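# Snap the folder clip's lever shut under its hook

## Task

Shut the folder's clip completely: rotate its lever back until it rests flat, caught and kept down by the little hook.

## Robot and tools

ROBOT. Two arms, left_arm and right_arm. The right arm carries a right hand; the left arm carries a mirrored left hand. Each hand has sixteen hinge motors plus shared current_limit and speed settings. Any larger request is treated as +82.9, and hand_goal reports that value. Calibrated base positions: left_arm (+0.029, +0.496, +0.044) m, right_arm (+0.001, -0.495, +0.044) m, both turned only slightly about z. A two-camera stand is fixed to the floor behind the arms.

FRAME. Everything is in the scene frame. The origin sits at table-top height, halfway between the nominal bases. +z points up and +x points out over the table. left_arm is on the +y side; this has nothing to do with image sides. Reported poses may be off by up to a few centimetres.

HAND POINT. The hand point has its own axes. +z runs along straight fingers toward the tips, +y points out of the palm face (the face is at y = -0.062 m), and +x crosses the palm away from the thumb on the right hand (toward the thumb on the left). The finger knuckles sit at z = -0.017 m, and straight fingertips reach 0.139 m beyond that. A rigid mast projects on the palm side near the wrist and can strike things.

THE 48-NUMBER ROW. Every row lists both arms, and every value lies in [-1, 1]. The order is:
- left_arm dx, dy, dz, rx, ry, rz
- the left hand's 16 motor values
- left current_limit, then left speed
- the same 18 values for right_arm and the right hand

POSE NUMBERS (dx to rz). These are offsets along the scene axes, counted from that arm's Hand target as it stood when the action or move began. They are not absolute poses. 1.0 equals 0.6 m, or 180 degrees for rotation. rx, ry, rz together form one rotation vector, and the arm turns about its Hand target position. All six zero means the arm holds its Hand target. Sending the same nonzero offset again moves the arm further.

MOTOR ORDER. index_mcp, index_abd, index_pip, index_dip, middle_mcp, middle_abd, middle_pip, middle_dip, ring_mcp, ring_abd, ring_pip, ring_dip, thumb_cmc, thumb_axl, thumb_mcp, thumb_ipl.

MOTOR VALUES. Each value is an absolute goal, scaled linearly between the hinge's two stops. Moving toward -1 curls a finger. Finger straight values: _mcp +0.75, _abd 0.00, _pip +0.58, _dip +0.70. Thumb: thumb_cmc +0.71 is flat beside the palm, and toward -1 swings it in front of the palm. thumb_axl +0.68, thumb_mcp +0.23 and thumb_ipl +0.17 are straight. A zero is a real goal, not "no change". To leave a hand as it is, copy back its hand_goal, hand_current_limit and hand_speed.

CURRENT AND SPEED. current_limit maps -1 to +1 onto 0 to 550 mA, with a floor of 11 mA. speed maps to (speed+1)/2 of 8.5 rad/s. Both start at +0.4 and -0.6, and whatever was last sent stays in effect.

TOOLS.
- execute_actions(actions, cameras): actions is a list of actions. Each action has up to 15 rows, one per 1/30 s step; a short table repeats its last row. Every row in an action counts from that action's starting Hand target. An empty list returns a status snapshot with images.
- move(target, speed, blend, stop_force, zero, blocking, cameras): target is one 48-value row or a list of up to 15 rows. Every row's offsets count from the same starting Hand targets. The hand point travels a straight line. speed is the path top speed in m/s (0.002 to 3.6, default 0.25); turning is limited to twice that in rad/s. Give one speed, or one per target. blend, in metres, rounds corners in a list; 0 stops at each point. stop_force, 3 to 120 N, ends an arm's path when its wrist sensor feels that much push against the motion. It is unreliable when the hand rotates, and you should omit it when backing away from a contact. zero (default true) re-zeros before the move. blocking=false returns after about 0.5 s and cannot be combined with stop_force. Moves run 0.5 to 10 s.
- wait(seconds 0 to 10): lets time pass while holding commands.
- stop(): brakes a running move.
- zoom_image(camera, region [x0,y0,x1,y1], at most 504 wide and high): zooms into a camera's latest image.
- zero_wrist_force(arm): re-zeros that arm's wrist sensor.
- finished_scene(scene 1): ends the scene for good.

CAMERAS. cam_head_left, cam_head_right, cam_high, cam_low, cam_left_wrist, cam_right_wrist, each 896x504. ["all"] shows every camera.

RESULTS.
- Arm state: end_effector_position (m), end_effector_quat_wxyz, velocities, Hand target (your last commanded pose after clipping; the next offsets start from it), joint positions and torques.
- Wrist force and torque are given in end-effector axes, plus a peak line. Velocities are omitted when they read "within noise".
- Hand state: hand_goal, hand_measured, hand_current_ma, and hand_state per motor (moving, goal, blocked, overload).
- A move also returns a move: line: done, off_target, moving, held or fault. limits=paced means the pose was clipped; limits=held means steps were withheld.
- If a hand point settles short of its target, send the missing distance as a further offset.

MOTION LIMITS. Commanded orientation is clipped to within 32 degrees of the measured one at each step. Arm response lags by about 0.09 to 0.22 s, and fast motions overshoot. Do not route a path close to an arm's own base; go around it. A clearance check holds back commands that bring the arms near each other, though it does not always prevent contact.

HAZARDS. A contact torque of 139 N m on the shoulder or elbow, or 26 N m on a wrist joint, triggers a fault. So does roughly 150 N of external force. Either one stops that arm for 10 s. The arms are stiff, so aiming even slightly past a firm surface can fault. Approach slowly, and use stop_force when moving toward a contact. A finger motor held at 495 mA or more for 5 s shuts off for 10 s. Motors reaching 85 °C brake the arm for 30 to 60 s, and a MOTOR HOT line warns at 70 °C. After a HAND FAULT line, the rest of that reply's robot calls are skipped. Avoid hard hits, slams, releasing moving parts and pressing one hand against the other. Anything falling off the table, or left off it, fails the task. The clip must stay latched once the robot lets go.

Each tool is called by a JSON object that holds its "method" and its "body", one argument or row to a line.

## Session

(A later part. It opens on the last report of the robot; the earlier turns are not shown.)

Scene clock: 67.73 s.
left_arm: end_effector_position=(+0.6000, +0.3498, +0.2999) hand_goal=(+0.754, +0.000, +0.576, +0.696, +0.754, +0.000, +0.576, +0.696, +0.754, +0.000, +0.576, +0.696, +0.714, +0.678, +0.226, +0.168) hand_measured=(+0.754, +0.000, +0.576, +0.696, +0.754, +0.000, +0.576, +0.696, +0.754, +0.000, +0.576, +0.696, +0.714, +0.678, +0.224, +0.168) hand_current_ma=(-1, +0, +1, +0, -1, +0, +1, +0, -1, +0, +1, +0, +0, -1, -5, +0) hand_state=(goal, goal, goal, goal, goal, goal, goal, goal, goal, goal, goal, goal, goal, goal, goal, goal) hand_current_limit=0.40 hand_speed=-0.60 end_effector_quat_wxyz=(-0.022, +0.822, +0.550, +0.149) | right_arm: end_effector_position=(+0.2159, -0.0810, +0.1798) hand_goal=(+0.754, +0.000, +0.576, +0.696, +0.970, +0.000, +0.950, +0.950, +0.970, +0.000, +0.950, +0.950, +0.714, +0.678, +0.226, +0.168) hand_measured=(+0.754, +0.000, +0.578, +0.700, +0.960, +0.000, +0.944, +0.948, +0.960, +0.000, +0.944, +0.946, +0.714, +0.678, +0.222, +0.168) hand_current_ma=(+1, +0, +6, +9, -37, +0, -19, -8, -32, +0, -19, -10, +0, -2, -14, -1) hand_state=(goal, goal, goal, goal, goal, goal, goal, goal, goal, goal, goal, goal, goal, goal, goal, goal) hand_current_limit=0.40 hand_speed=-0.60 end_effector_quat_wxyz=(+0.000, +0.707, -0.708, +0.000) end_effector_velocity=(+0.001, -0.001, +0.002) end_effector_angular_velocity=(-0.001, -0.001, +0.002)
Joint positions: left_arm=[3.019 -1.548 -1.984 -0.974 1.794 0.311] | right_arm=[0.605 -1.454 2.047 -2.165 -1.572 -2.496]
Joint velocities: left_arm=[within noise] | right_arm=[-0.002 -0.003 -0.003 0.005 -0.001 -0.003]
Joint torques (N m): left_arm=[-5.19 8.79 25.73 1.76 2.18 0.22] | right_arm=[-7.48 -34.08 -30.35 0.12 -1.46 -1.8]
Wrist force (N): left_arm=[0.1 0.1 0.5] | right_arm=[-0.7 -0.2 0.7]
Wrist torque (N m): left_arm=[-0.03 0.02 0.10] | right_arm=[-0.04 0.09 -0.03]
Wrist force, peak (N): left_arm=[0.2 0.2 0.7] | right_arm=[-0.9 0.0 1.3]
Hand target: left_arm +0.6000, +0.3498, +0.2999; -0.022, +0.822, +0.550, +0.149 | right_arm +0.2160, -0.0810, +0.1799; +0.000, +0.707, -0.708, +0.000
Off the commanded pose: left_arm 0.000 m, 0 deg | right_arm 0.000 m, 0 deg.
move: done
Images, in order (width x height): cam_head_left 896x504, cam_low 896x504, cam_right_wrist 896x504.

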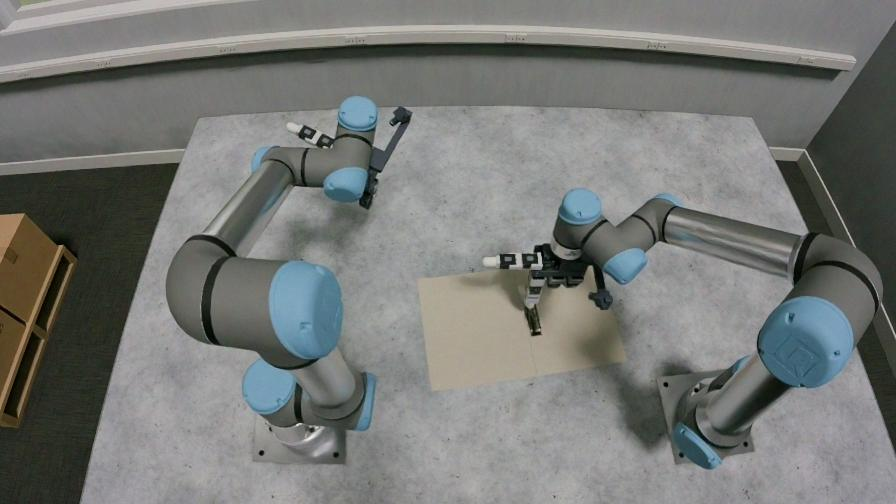

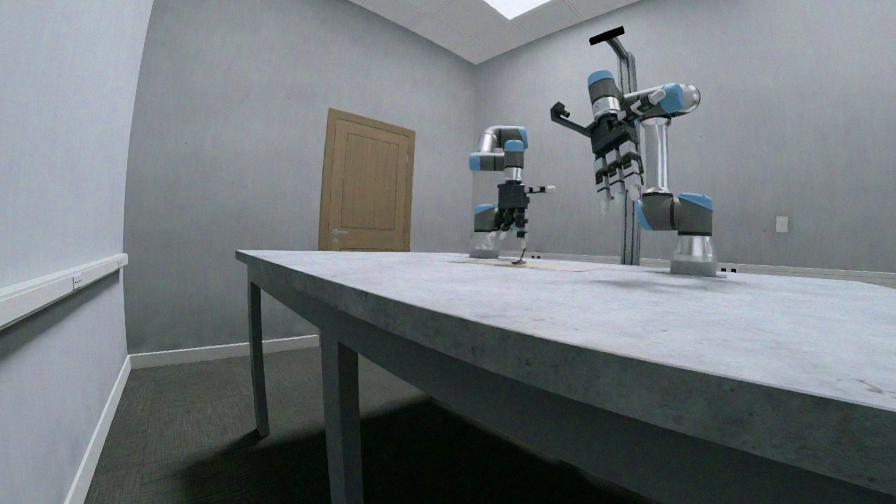

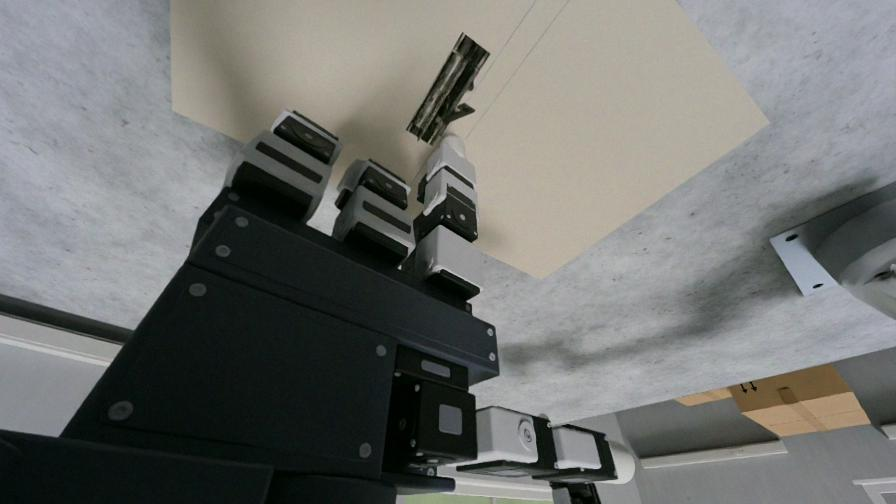

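{"method": "move", "body": {
  "target": [
    [0,0,0,0,0,0,0.754,0,0.576,0.696,0.754,0,0.576,0.696,0.754,0,0.576,0.696,0.714,0.678,0.226,0.168,0.4,-0.6,-0.0333,-0.0017,-0.0098,0,0,0,0.754,0,0.576,0.696,0.97,0,0.95,0.95,0.97,0,0.95,0.95,0.714,0.678,0.226,0.168,0.4,-0.6],
    [0,0,0,0,0,0,0.754,0,0.576,0.696,0.754,0,0.576,0.696,0.754,0,0.576,0.696,0.714,0.678,0.226,0.168,0.4,-0.6,-0.0533,-0.0033,-0.0282,0,0,0,0.754,0,0.576,0.696,0.97,0,0.95,0.95,0.97,0,0.95,0.95,0.714,0.678,0.226,0.168,0.4,-0.6]
  ],
  "speed": 0.04,
  "blend": 0.006,
  "stop_force": 20,
  "cameras": ["cam_right_wrist", "cam_head_left", "cam_low"]
}}

{"method": "zoom_image", "body": {
  "camera": "cam_right_wrist",
  "region": [400, 60, 520, 200]
}}

{"method": "zoom_image", "body": {
  "camera": "cam_low",
  "region": [470, 220, 560, 280]
}}

{"method": "zoom_image", "body": {
  "camera": "cam_head_left",
  "region": [500, 270, 570, 340]
}}

Scene clock: 71.87 s.
left_arm: end_effector_position=(+0.6000, +0.3498, +0.2999) hand_goal=(+0.754, +0.000, +0.576, +0.696, +0.754, +0.000, +0.576, +0.696, +0.754, +0.000, +0.576, +0.696, +0.714, +0.678, +0.226, +0.168) hand_measured=(+0.754, +0.000, +0.576, +0.696, +0.754, +0.000, +0.576, +0.696, +0.754, +0.000, +0.576, +0.696, +0.714, +0.678, +0.224, +0.168) hand_current_ma=(-1, +0, +1, +0, -1, +0, +1, +0, -1, +0, +1, +0, +0, -1, -5, +0) hand_state=(goal, goal, goal, goal, goal, goal, goal, goal, goal, goal, goal, goal, goal, goal, goal, goal) hand_current_limit=0.40 hand_speed=-0.60 end_effector_quat_wxyz=(-0.022, +0.822, +0.550, +0.149) | right_arm: end_effector_position=(+0.1840, -0.0830, +0.1630) hand_goal=(+0.754, +0.000, +0.576, +0.696, +0.970, +0.000, +0.950, +0.950, +0.970, +0.000, +0.950, +0.950, +0.714, +0.678, +0.226, +0.168) hand_measured=(+0.770, +0.008, +0.586, +0.700, +0.960, +0.000, +0.944, +0.948, +0.960, +0.000, +0.944, +0.946, +0.714, +0.678, +0.222, +0.168) hand_current_ma=(+63, +20, +33, +14, -37, +0, -19, -8, -32, +0, -19, -10, +0, -2, -14, -1) hand_state=(goal, goal, goal, goal, goal, goal, goal, goal, goal, goal, goal, goal, goal, goal, goal, goal) hand_current_limit=0.40 hand_speed=-0.60 end_effector_quat_wxyz=(+0.000, +0.707, -0.708, +0.000)
Joint positions: left_arm=[3.019 -1.548 -1.984 -0.974 1.794 0.311] | right_arm=[0.644 -1.474 2.123 -2.221 -1.572 -2.457]
Joint torques (N m): left_arm=[-4.42 9.48 26.88 0.72 2.27 0.33] | right_arm=[-8.46 -14.76 -29.33 0.17 -1.32 -1.84]
Wrist force (N): left_arm=[0.1 0.1 0.4] | right_arm=[-1.1 -0.8 0.3]
Wrist torque (N m): left_arm=[-0.03 0.02 0.11] | right_arm=[-0.01 0.05 -0.13]
Wrist force, peak (N): left_arm=[0.2 0.3 0.7] | right_arm=[-1.4 -1.4 -1.9]
Hand target: left_arm +0.6000, +0.3498, +0.2999; -0.022, +0.822, +0.550, +0.149 | right_arm +0.1840, -0.0830, +0.1630; +0.000, +0.707, -0.708, +0.000
Off the commanded pose: left_arm 0.000 m, 0 deg | right_arm 0.000 m, 0 deg.
move: done
Images, in order (width x height): cam_head_left 896x504, cam_low 896x504, cam_right_wrist 896x504.

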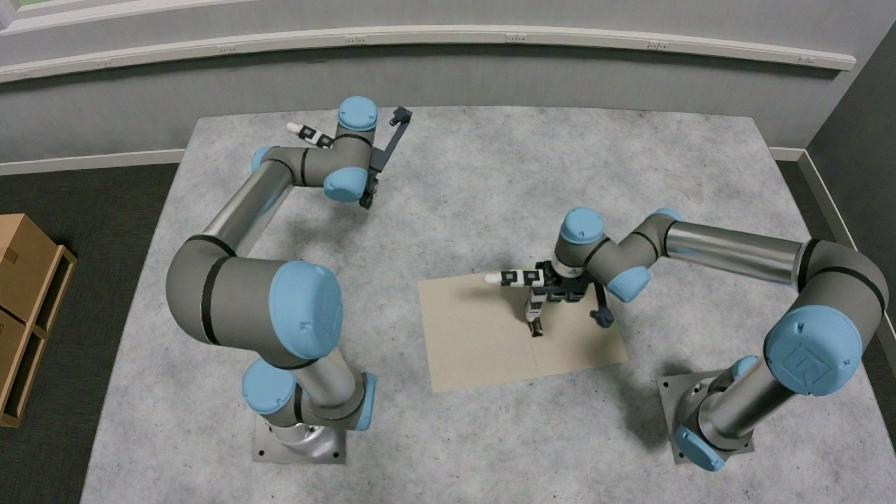

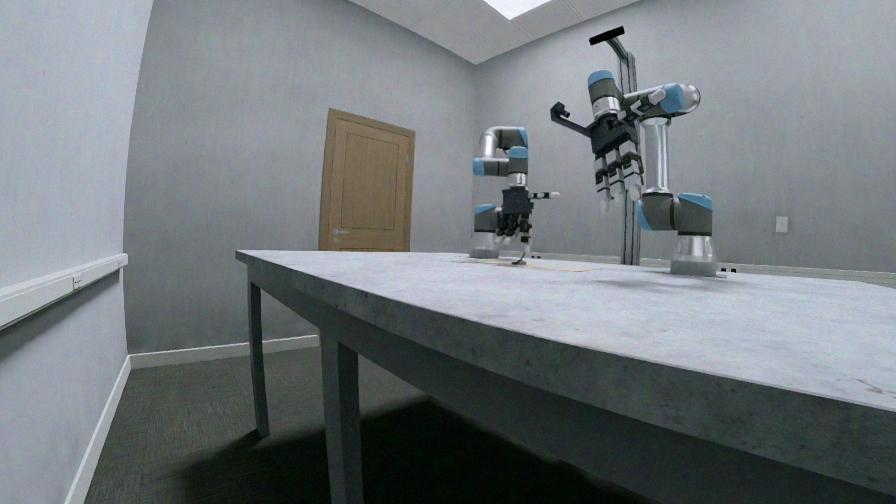

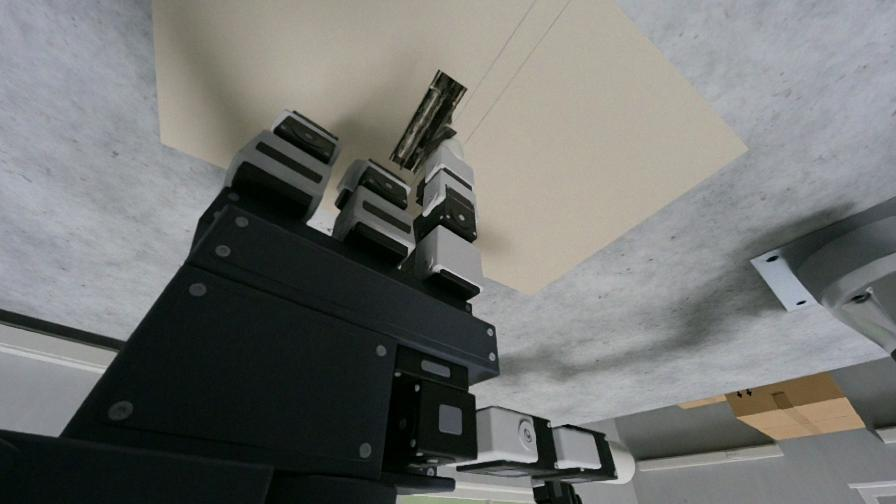

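Scaled by 3.600 from the camera's 896x504 image, which has a finer 1280x720 frame.

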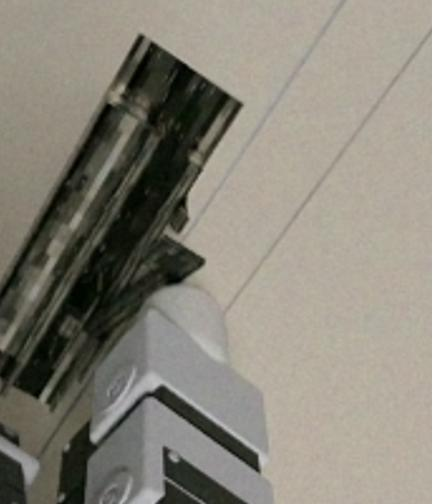

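Scaled by 5.600 from the camera's 896x504 image, which has a finer 1280x720 frame.

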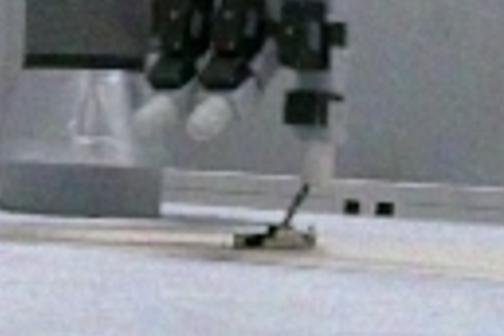

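Scaled by 7.200 from the camera's 896x504 image, which has a finer 1280x720 frame.

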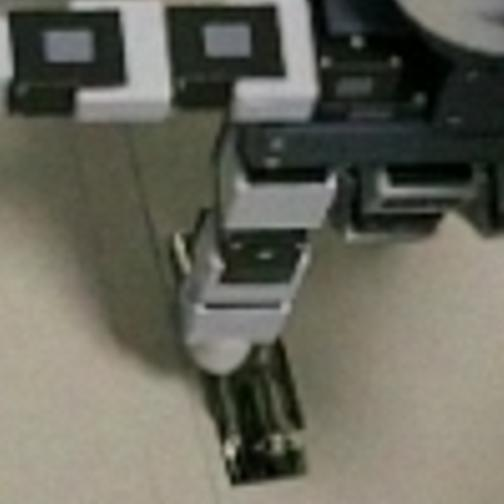

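{"method": "move", "body": {
  "target": [
    [0,0,0,0,0,0,0.754,0,0.576,0.696,0.754,0,0.576,0.696,0.754,0,0.576,0.696,0.714,0.678,0.226,0.168,0.4,-0.6,-0.0208,-0.0017,-0.0217,0,0,0,0.754,0,0.576,0.696,0.97,0,0.95,0.95,0.97,0,0.95,0.95,0.714,0.678,0.226,0.168,0.4,-0.6],
    [0,0,0,0,0,0,0.754,0,0.576,0.696,0.754,0,0.576,0.696,0.754,0,0.576,0.696,0.714,0.678,0.226,0.168,0.4,-0.6,-0.0283,-0.0025,-0.035,0,0,0,0.754,0,0.576,0.696,0.97,0,0.95,0.95,0.97,0,0.95,0.95,0.714,0.678,0.226,0.168,0.4,-0.6]
  ],
  "speed": 0.03,
  "blend": 0.005,
  "stop_force": 20,
  "cameras": ["cam_right_wrist", "cam_head_left", "cam_low"]
}}

{"method": "zoom_image", "body": {
  "camera": "cam_right_wrist",
  "region": [390, 60, 510, 200]
}}

{"method": "zoom_image", "body": {
  "camera": "cam_low",
  "region": [470, 220, 560, 280]
}}

{"method": "zoom_image", "body": {
  "camera": "cam_head_left",
  "region": [500, 270, 570, 340]
}}

Scene clock: 75.00 s.
left_arm: end_effector_position=(+0.6000, +0.3498, +0.2999) hand_goal=(+0.754, +0.000, +0.576, +0.696, +0.754, +0.000, +0.576, +0.696, +0.754, +0.000, +0.576, +0.696, +0.714, +0.678, +0.226, +0.168) hand_measured=(+0.754, +0.000, +0.576, +0.696, +0.754, +0.000, +0.576, +0.696, +0.754, +0.000, +0.576, +0.696, +0.714, +0.678, +0.224, +0.168) hand_current_ma=(-1, +0, +1, +0, -1, +0, +1, +0, -1, +0, +1, +0, +0, -1, -5, +0) hand_state=(goal, goal, goal, goal, goal, goal, goal, goal, goal, goal, goal, goal, goal, goal, goal, goal) hand_current_limit=0.40 hand_speed=-0.60 end_effector_quat_wxyz=(-0.022, +0.822, +0.550, +0.149) | right_arm: end_effector_position=(+0.1670, -0.0845, +0.1420) hand_goal=(+0.754, +0.000, +0.576, +0.696, +0.970, +0.000, +0.950, +0.950, +0.970, +0.000, +0.950, +0.950, +0.714, +0.678, +0.226, +0.168) hand_measured=(+0.752, +0.000, +0.576, +0.698, +0.960, +0.000, +0.944, +0.948, +0.960, +0.000, +0.944, +0.946, +0.714, +0.678, +0.222, +0.168) hand_current_ma=(-7, +2, +1, +4, -37, +0, -19, -8, -32, +0, -19, -10, +0, -2, -14, -1) hand_state=(goal, goal, goal, goal, goal, goal, goal, goal, goal, goal, goal, goal, goal, goal, goal, goal) hand_current_limit=0.40 hand_speed=-0.60 end_effector_quat_wxyz=(+0.000, +0.707, -0.708, +0.000)
Joint positions: left_arm=[3.019 -1.548 -1.984 -0.974 1.794 0.311] | right_arm=[0.666 -1.461 2.177 -2.288 -1.572 -2.435]
Joint torques (N m): left_arm=[-3.62 8.08 26.84 1.04 2.3 0.09] | right_arm=[-8.94 -31.65 -28.23 -0.08 -1.21 -1.73]
Wrist force (N): left_arm=[0.2 -0.1 0.5] | right_arm=[-0.9 -0.3 0.4]
Wrist torque (N m): left_arm=[-0.06 0.01 0.12] | right_arm=[-0.09 0.04 -0.15]
Wrist force, peak (N): left_arm=[-0.2 0.1 0.8] | right_arm=[-1.5 -0.5 -2.4]
Hand target: left_arm +0.6000, +0.3498, +0.2999; -0.022, +0.822, +0.550, +0.149 | right_arm +0.1670, -0.0845, +0.1420; +0.000, +0.707, -0.708, +0.000
Off the commanded pose: left_arm 0.000 m, 0 deg | right_arm 0.000 m, 0 deg.
move: done; blend cut to 0.0046 m at target 1
Images, in order (width x height): cam_head_left 896x504, cam_low 896x504, cam_right_wrist 896x504.

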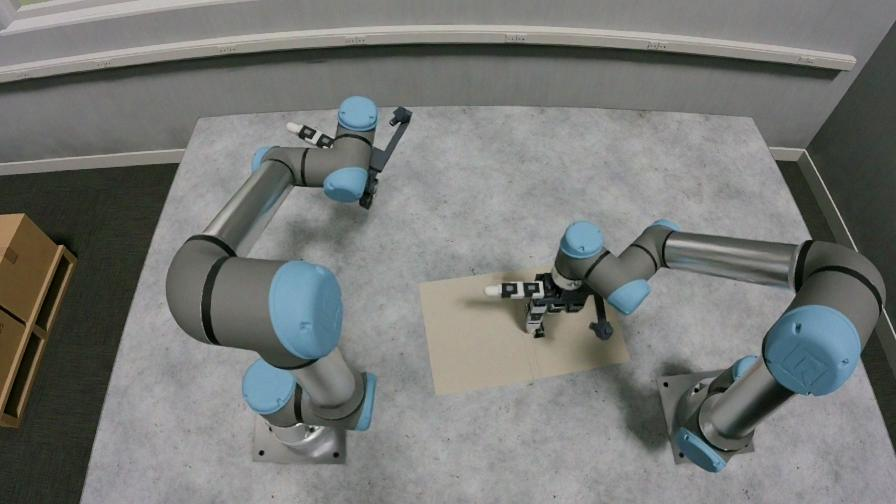

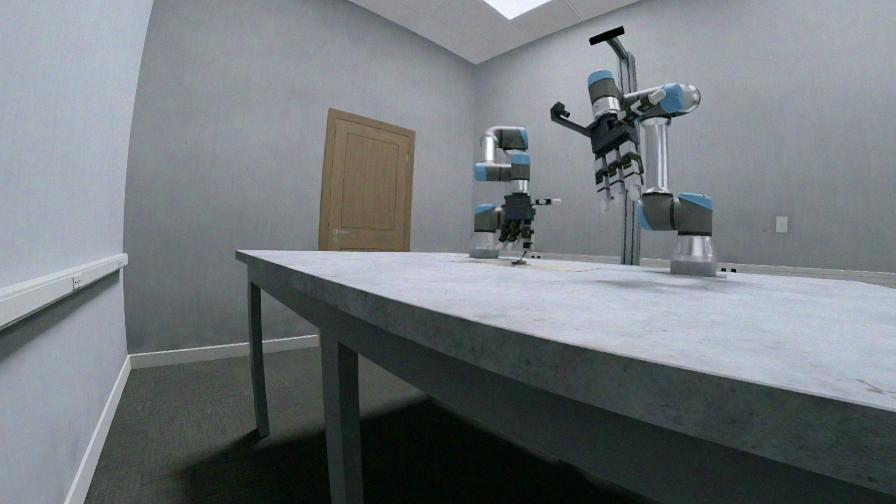

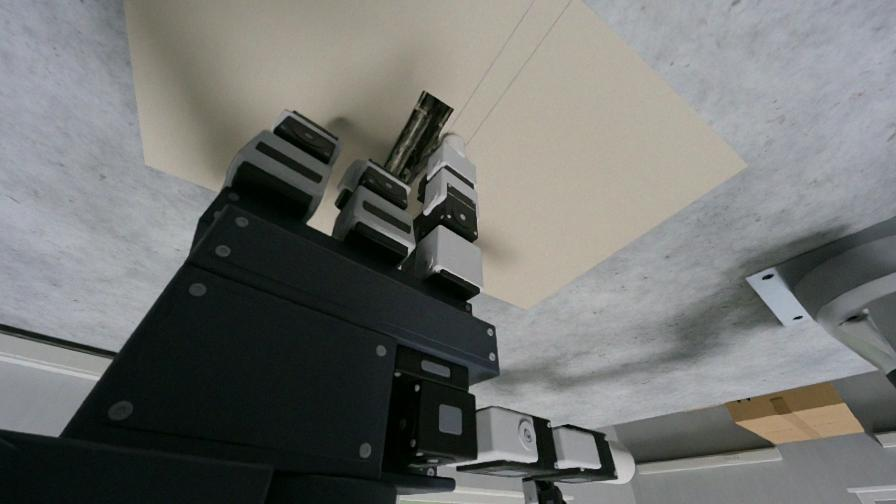

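Scaled by 3.600 from the camera's 896x504 image, which has a finer 1280x720 frame.

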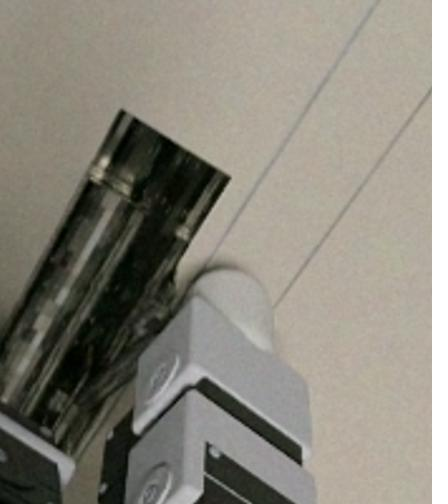

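Scaled by 5.600 from the camera's 896x504 image, which has a finer 1280x720 frame.

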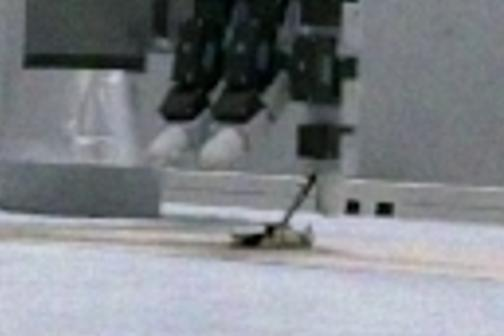

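Scaled by 7.200 from the camera's 896x504 image, which has a finer 1280x720 frame.

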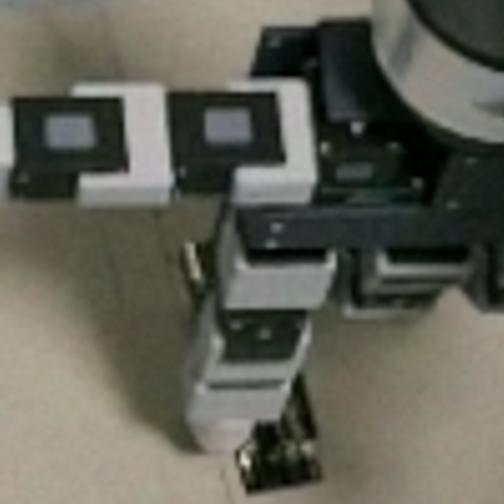

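{"method": "move", "body": {
  "target": [
    [0,0,0,0,0,0,0.754,0,0.576,0.696,0.754,0,0.576,0.696,0.754,0,0.576,0.696,0.714,0.678,0.226,0.168,0.4,-0.6,0,0.008,0.09,0,0,0,0.754,0,0.576,0.696,0.97,0,0.95,0.95,0.97,0,0.95,0.95,0.714,0.678,0.226,0.168,0.4,-0.6],
    [0,0,0,0,0,0,0.754,0,0.576,0.696,0.754,0,0.576,0.696,0.754,0,0.576,0.696,0.714,0.678,0.226,0.168,0.4,-0.6,0.09,-0.01,0.09,0,0,0,0.754,0,0.576,0.696,0.97,0,0.95,0.95,0.97,0,0.95,0.95,0.714,0.678,0.226,0.168,0.4,-0.6]
  ],
  "speed": 0.1,
  "blend": 0.01,
  "cameras": ["cam_right_wrist", "cam_head_left", "cam_low", "cam_high"]
}}

{"method": "zoom_image", "body": {
  "camera": "cam_right_wrist",
  "region": [380, 30, 520, 190]
}}

{"method": "zoom_image", "body": {
  "camera": "cam_low",
  "region": [470, 220, 560, 280]
}}

{"method": "zoom_image", "body": {
  "camera": "cam_head_left",
  "region": [500, 270, 570, 340]
}}

Scene clock: 77.53 s.
left_arm: end_effector_position=(+0.6000, +0.3498, +0.2999) hand_goal=(+0.754, +0.000, +0.576, +0.696, +0.754, +0.000, +0.576, +0.696, +0.754, +0.000, +0.576, +0.696, +0.714, +0.678, +0.226, +0.168) hand_measured=(+0.754, +0.000, +0.576, +0.696, +0.754, +0.000, +0.576, +0.696, +0.754, +0.000, +0.576, +0.696, +0.714, +0.678, +0.224, +0.168) hand_current_ma=(-1, +0, +1, +0, -1, +0, +1, +0, -1, +0, +1, +0, +0, -1, -5, +0) hand_state=(goal, goal, goal, goal, goal, goal, goal, goal, goal, goal, goal, goal, goal, goal, goal, goal) hand_current_limit=0.40 hand_speed=-0.60 end_effector_quat_wxyz=(-0.022, +0.822, +0.550, +0.149) | right_arm: end_effector_position=(+0.2211, -0.0905, +0.1960) hand_goal=(+0.754, +0.000, +0.576, +0.696, +0.970, +0.000, +0.950, +0.950, +0.970, +0.000, +0.950, +0.950, +0.714, +0.678, +0.226, +0.168) hand_measured=(+0.754, +0.002, +0.576, +0.698, +0.960, +0.000, +0.944, +0.948, +0.960, +0.000, +0.944, +0.946, +0.714, +0.678, +0.222, +0.168) hand_current_ma=(-2, +2, +1, +4, -37, +0, -19, -8, -32, +0, -19, -10, +0, -2, -14, -1) hand_state=(goal, goal, goal, goal, goal, goal, goal, goal, goal, goal, goal, goal, goal, goal, goal, goal) hand_current_limit=0.40 hand_speed=-0.60 end_effector_quat_wxyz=(+0.000, +0.707, -0.708, +0.000)
Joint positions: left_arm=[3.019 -1.548 -1.984 -0.974 1.794 0.311] | right_arm=[0.583 -1.487 2.035 -2.12 -1.572 -2.519]
Joint torques (N m): left_arm=[-4.57 9.93 27.08 0.92 2.1 0.02] | right_arm=[7.55 -33.15 -12.31 -1.04 0.38 1.24]
Wrist force (N): left_arm=[-0.1 0.2 0.3] | right_arm=[-0.6 -0.3 1.0]
Wrist torque (N m): left_arm=[0.00 0.04 0.09] | right_arm=[-0.09 0.04 -0.08]
Wrist force, peak (N): left_arm=[0.0 0.1 0.7] | right_arm=[-1.3 -0.9 1.3]
Hand target: left_arm +0.6000, +0.3498, +0.2999; -0.022, +0.822, +0.550, +0.149 | right_arm +0.2210, -0.0905, +0.1960; +0.000, +0.707, -0.708, +0.000
Off the commanded pose: left_arm 0.000 m, 0 deg | right_arm 0.000 m, 0 deg.
move: done
Images, in order (width x height): cam_head_left 896x504, cam_high 896x504, cam_low 896x504, cam_right_wrist 896x504.

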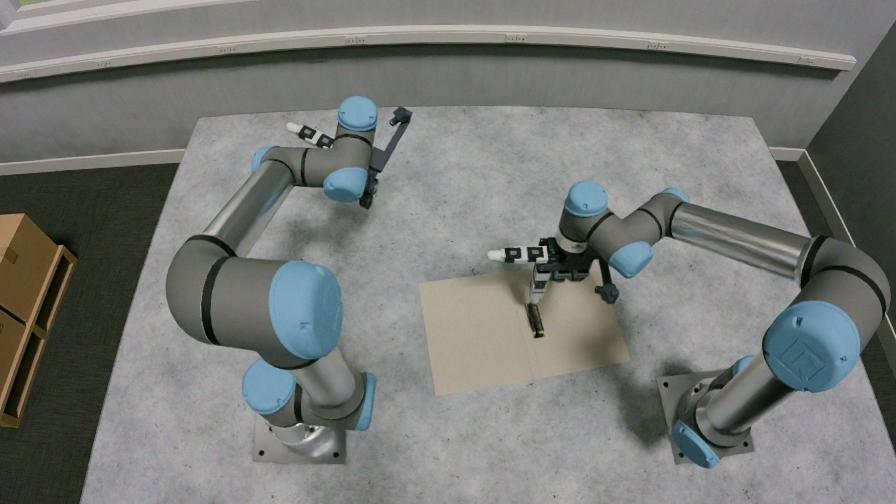

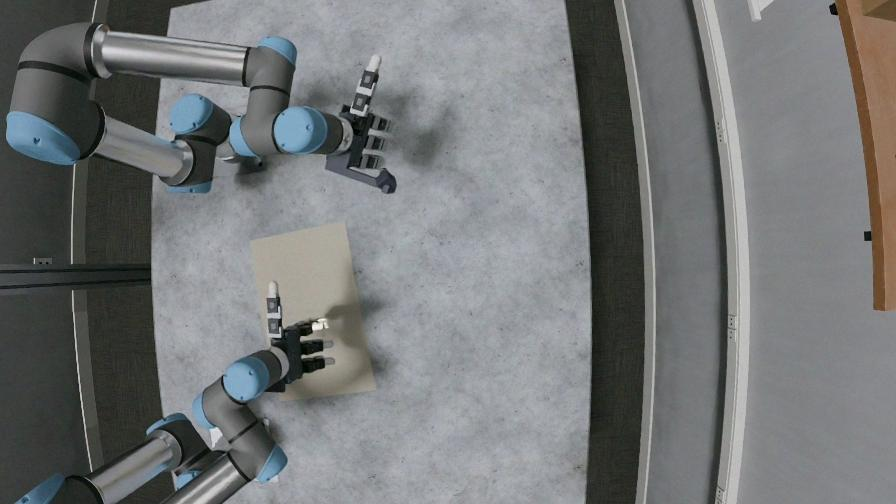

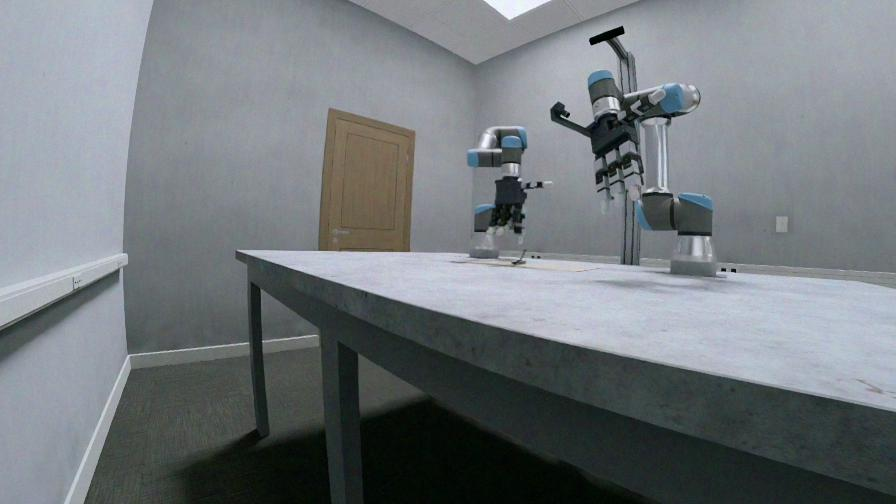

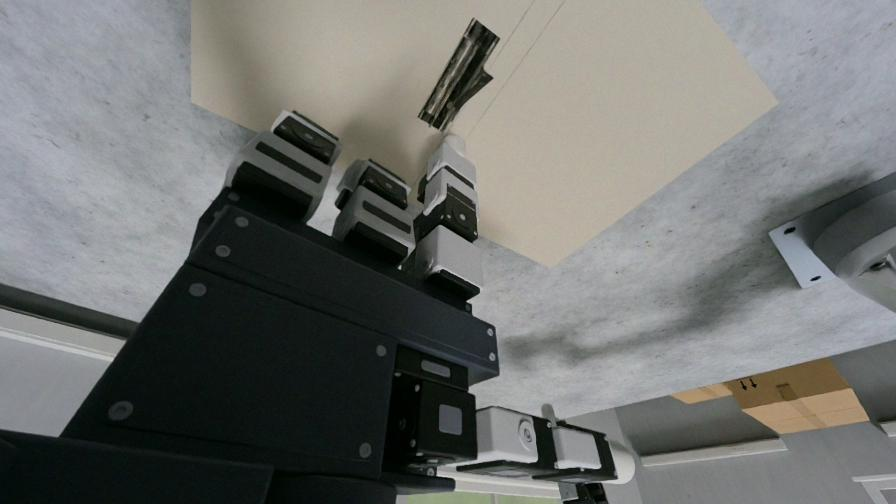

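Scaled by 3.150 from the camera's 896x504 image, which has a finer 1280x720 frame.

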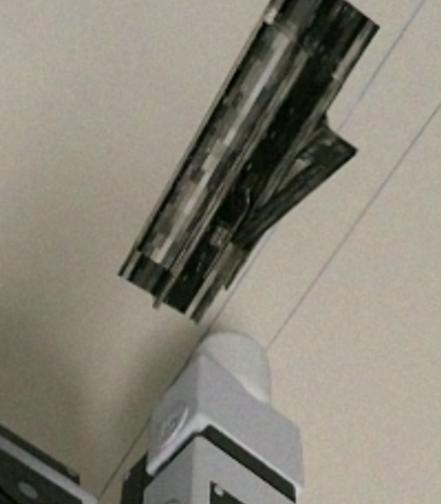

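Scaled by 5.600 from the camera's 896x504 image, which has a finer 1280x720 frame.

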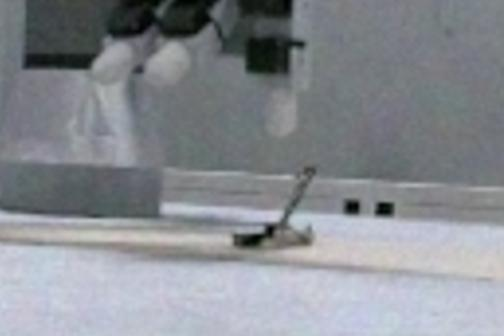

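Scaled by 7.200 from the camera's 896x504 image, which has a finer 1280x720 frame.

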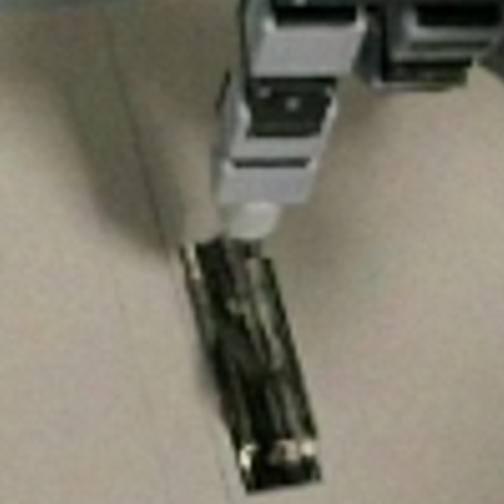

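{"method": "move", "body": {
  "target": [
    [0,0,0,0,0,0,0.754,0,0.576,0.696,0.754,0,0.576,0.696,0.754,0,0.576,0.696,0.714,0.678,0.226,0.168,0.4,-0.6,0.0233,0.1008,0.0233,0,0,-0.25,0.985,0,0.985,0.985,0.97,0,0.95,0.95,0.97,0,0.95,0.95,0.714,0.678,0.226,0.168,0.4,-0.6],
    [0,0,0,0,0,0,0.754,0,0.576,0.696,0.754,0,0.576,0.696,0.754,0,0.576,0.696,0.714,0.678,0.226,0.168,0.4,-0.6,0.0317,0.3258,-0.1267,-0.1089,-0.1089,-0.4915,0.985,0,0.985,0.985,0.97,0,0.95,0.95,0.97,0,0.95,0.95,0.714,0.678,0.226,0.168,0.4,-0.6]
  ],
  "speed": 0.25,
  "blend": 0.03,
  "cameras": ["cam_right_wrist", "cam_head_left", "cam_low", "cam_high"]
}}

Scene clock: 99.43 s.
left_arm: end_effector_position=(+0.6000, +0.3498, +0.2999) hand_goal=(+0.754, +0.000, +0.576, +0.696, +0.754, +0.000, +0.576, +0.696, +0.754, +0.000, +0.576, +0.696, +0.714, +0.678, +0.226, +0.168) hand_measured=(+0.754, +0.000, +0.576, +0.696, +0.754, +0.000, +0.576, +0.696, +0.754, +0.000, +0.576, +0.696, +0.714, +0.678, +0.224, +0.168) hand_current_ma=(-1, +0, +1, +0, -1, +0, +1, +0, -1, +0, +1, +0, +0, -1, -5, +0) hand_state=(goal, goal, goal, goal, goal, goal, goal, goal, goal, goal, goal, goal, goal, goal, goal, goal) hand_current_limit=0.40 hand_speed=-0.60 end_effector_quat_wxyz=(-0.022, +0.822, +0.550, +0.149) | right_arm: end_effector_position=(+0.2400, +0.1050, +0.1200) hand_goal=(+0.986, +0.000, +0.986, +0.986, +0.970, +0.000, +0.950, +0.950, +0.970, +0.000, +0.950, +0.950, +0.714, +0.678, +0.226, +0.168) hand_measured=(+0.974, +0.002, +0.980, +0.982, +0.960, +0.000, +0.944, +0.948, +0.960, +0.000, +0.944, +0.946, +0.712, +0.678, +0.222, +0.168) hand_current_ma=(-42, +2, -20, -12, -37, +0, -19, -8, -32, +0, -19, -10, -5, -2, -14, -1) hand_state=(goal, goal, goal, goal, goal, goal, goal, goal, goal, goal, goal, goal, goal, goal, goal, goal) hand_current_limit=0.40 hand_speed=-0.60 end_effector_quat_wxyz=(+0.000, +0.001, +0.976, -0.217)
Joint positions: left_arm=[3.019 -1.548 -1.984 -0.974 1.794 0.311] | right_arm=[0.993 -1.075 1.55 -1.664 -1.79 -0.495]
Joint torques (N m): left_arm=[-3.84 10.03 25.43 0.98 2.12 0.41] | right_arm=[-6.59 -34.63 -26.65 -1.5 -0.52 1.71]
Wrist force (N): left_arm=[-0.1 -0.1 0.3] | right_arm=[-0.8 -0.1 -0.1]
Wrist torque (N m): left_arm=[-0.04 0.03 0.10] | right_arm=[-0.02 0.09 -0.01]
Wrist force, peak (N): left_arm=[0.0 0.0 0.7] | right_arm=[-1.0 -0.4 1.2]
Hand target: left_arm +0.6000, +0.3498, +0.2999; -0.022, +0.822, +0.550, +0.149 | right_arm +0.2400, +0.1050, +0.1200; +0.000, +0.001, +0.976, -0.217
Off the commanded pose: left_arm 0.000 m, 0 deg | right_arm 0.000 m, 0 deg.
move: done
Images, in order (width x height): cam_head_left 896x504, cam_high 896x504, cam_low 896x504, cam_right_wrist 896x504.

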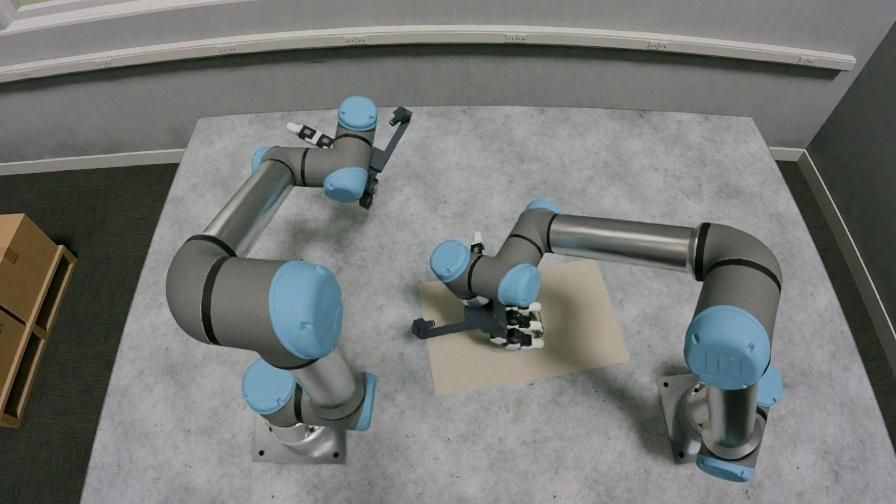

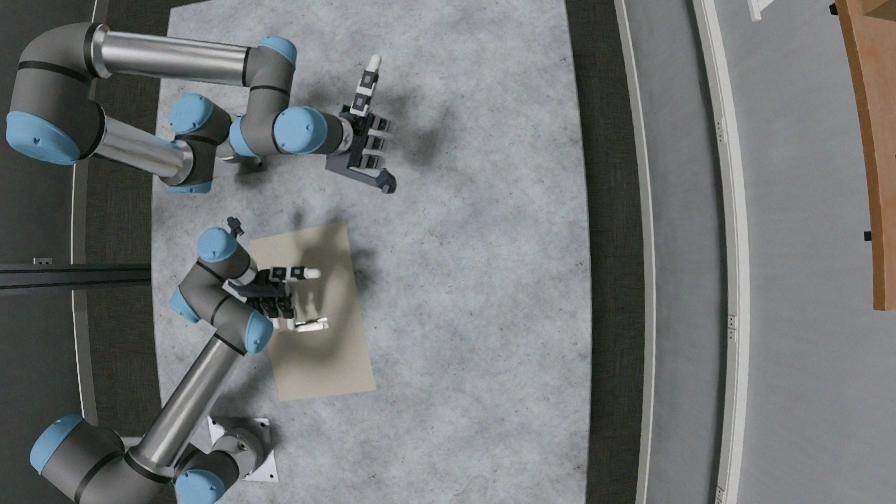

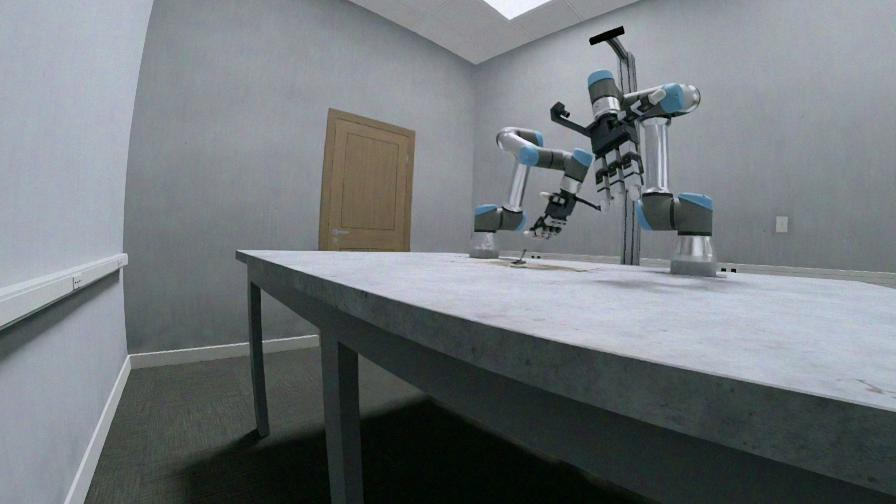

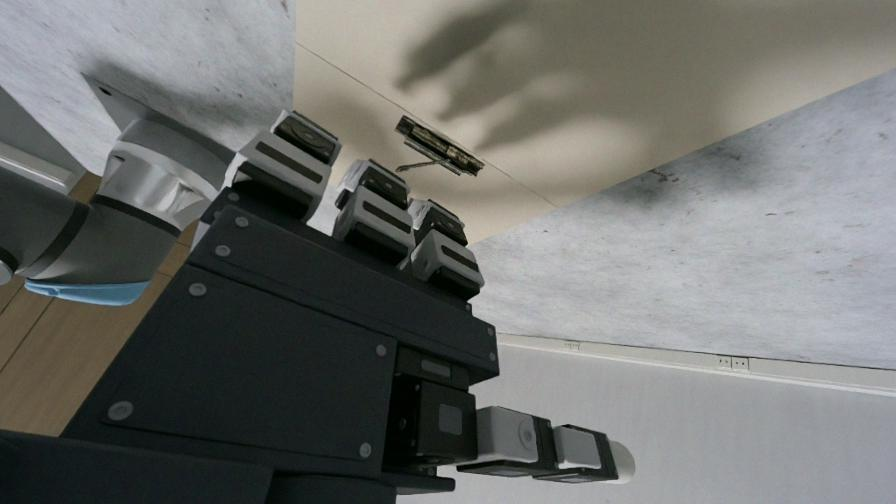

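{"method": "zoom_image", "body": {
  "camera": "cam_right_wrist",
  "region": [370, 90, 510, 220]
}}

{"method": "zoom_image", "body": {
  "camera": "cam_low",
  "region": [490, 200, 580, 280]
}}

{"method": "zoom_image", "body": {
  "camera": "cam_head_left",
  "region": [480, 280, 570, 370]
}}

{"method": "zoom_image", "body": {
  "camera": "cam_high",
  "region": [250, 260, 350, 350]
}}

Scaled by 3.600 from the camera's 896x504 image, which has a finer 1280x720 frame.

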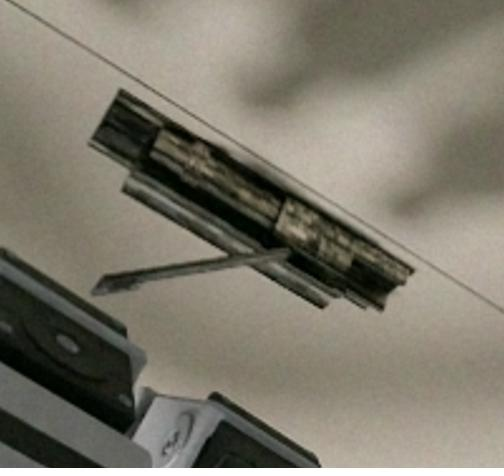

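Scaled by 5.600 from the camera's 896x504 image, which has a finer 1280x720 frame.

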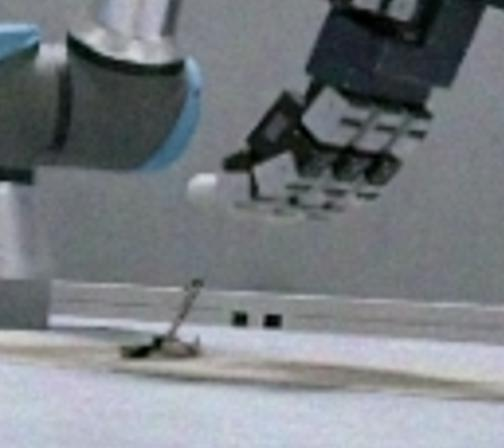

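Scaled by 5.600 from the camera's 896x504 image, which has a finer 1280x720 frame.

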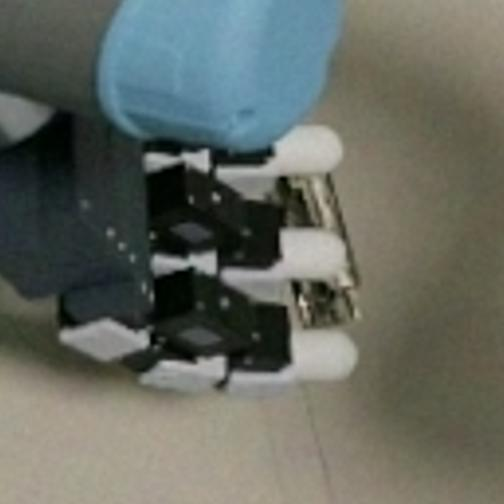

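Scaled by 5.040 from the camera's 896x504 image, which has a finer 1280x720 frame.

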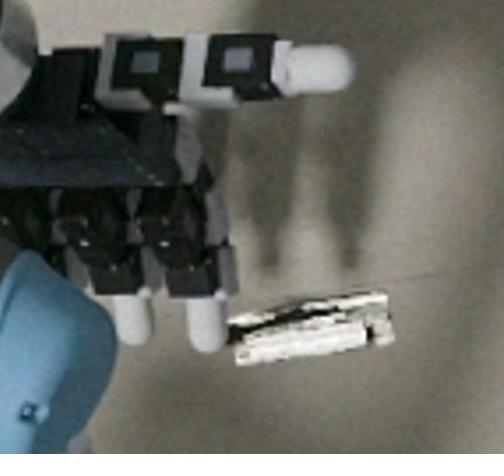

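{"method": "zoom_image", "body": {
  "camera": "cam_right_wrist",
  "region": [390, 110, 450, 175]
}}

{"method": "zoom_image", "body": {
  "camera": "cam_right_wrist",
  "region": [435, 130, 495, 185]
}}

Scaled by 7.754 from the camera's 896x504 image, which has a finer 1280x720 frame.

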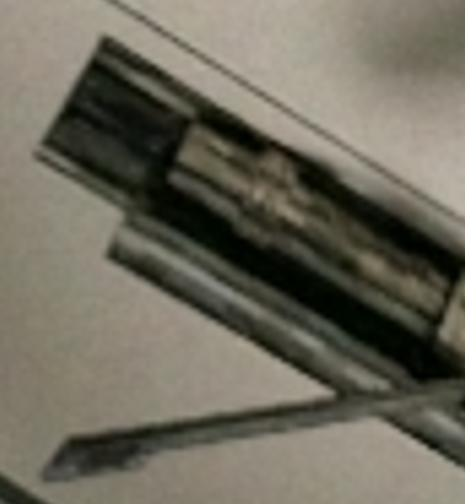

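Scaled by 8.400 from the camera's 896x504 image, which has a finer 1280x720 frame.

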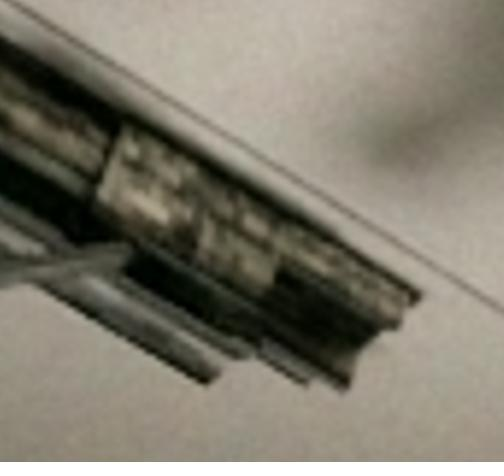

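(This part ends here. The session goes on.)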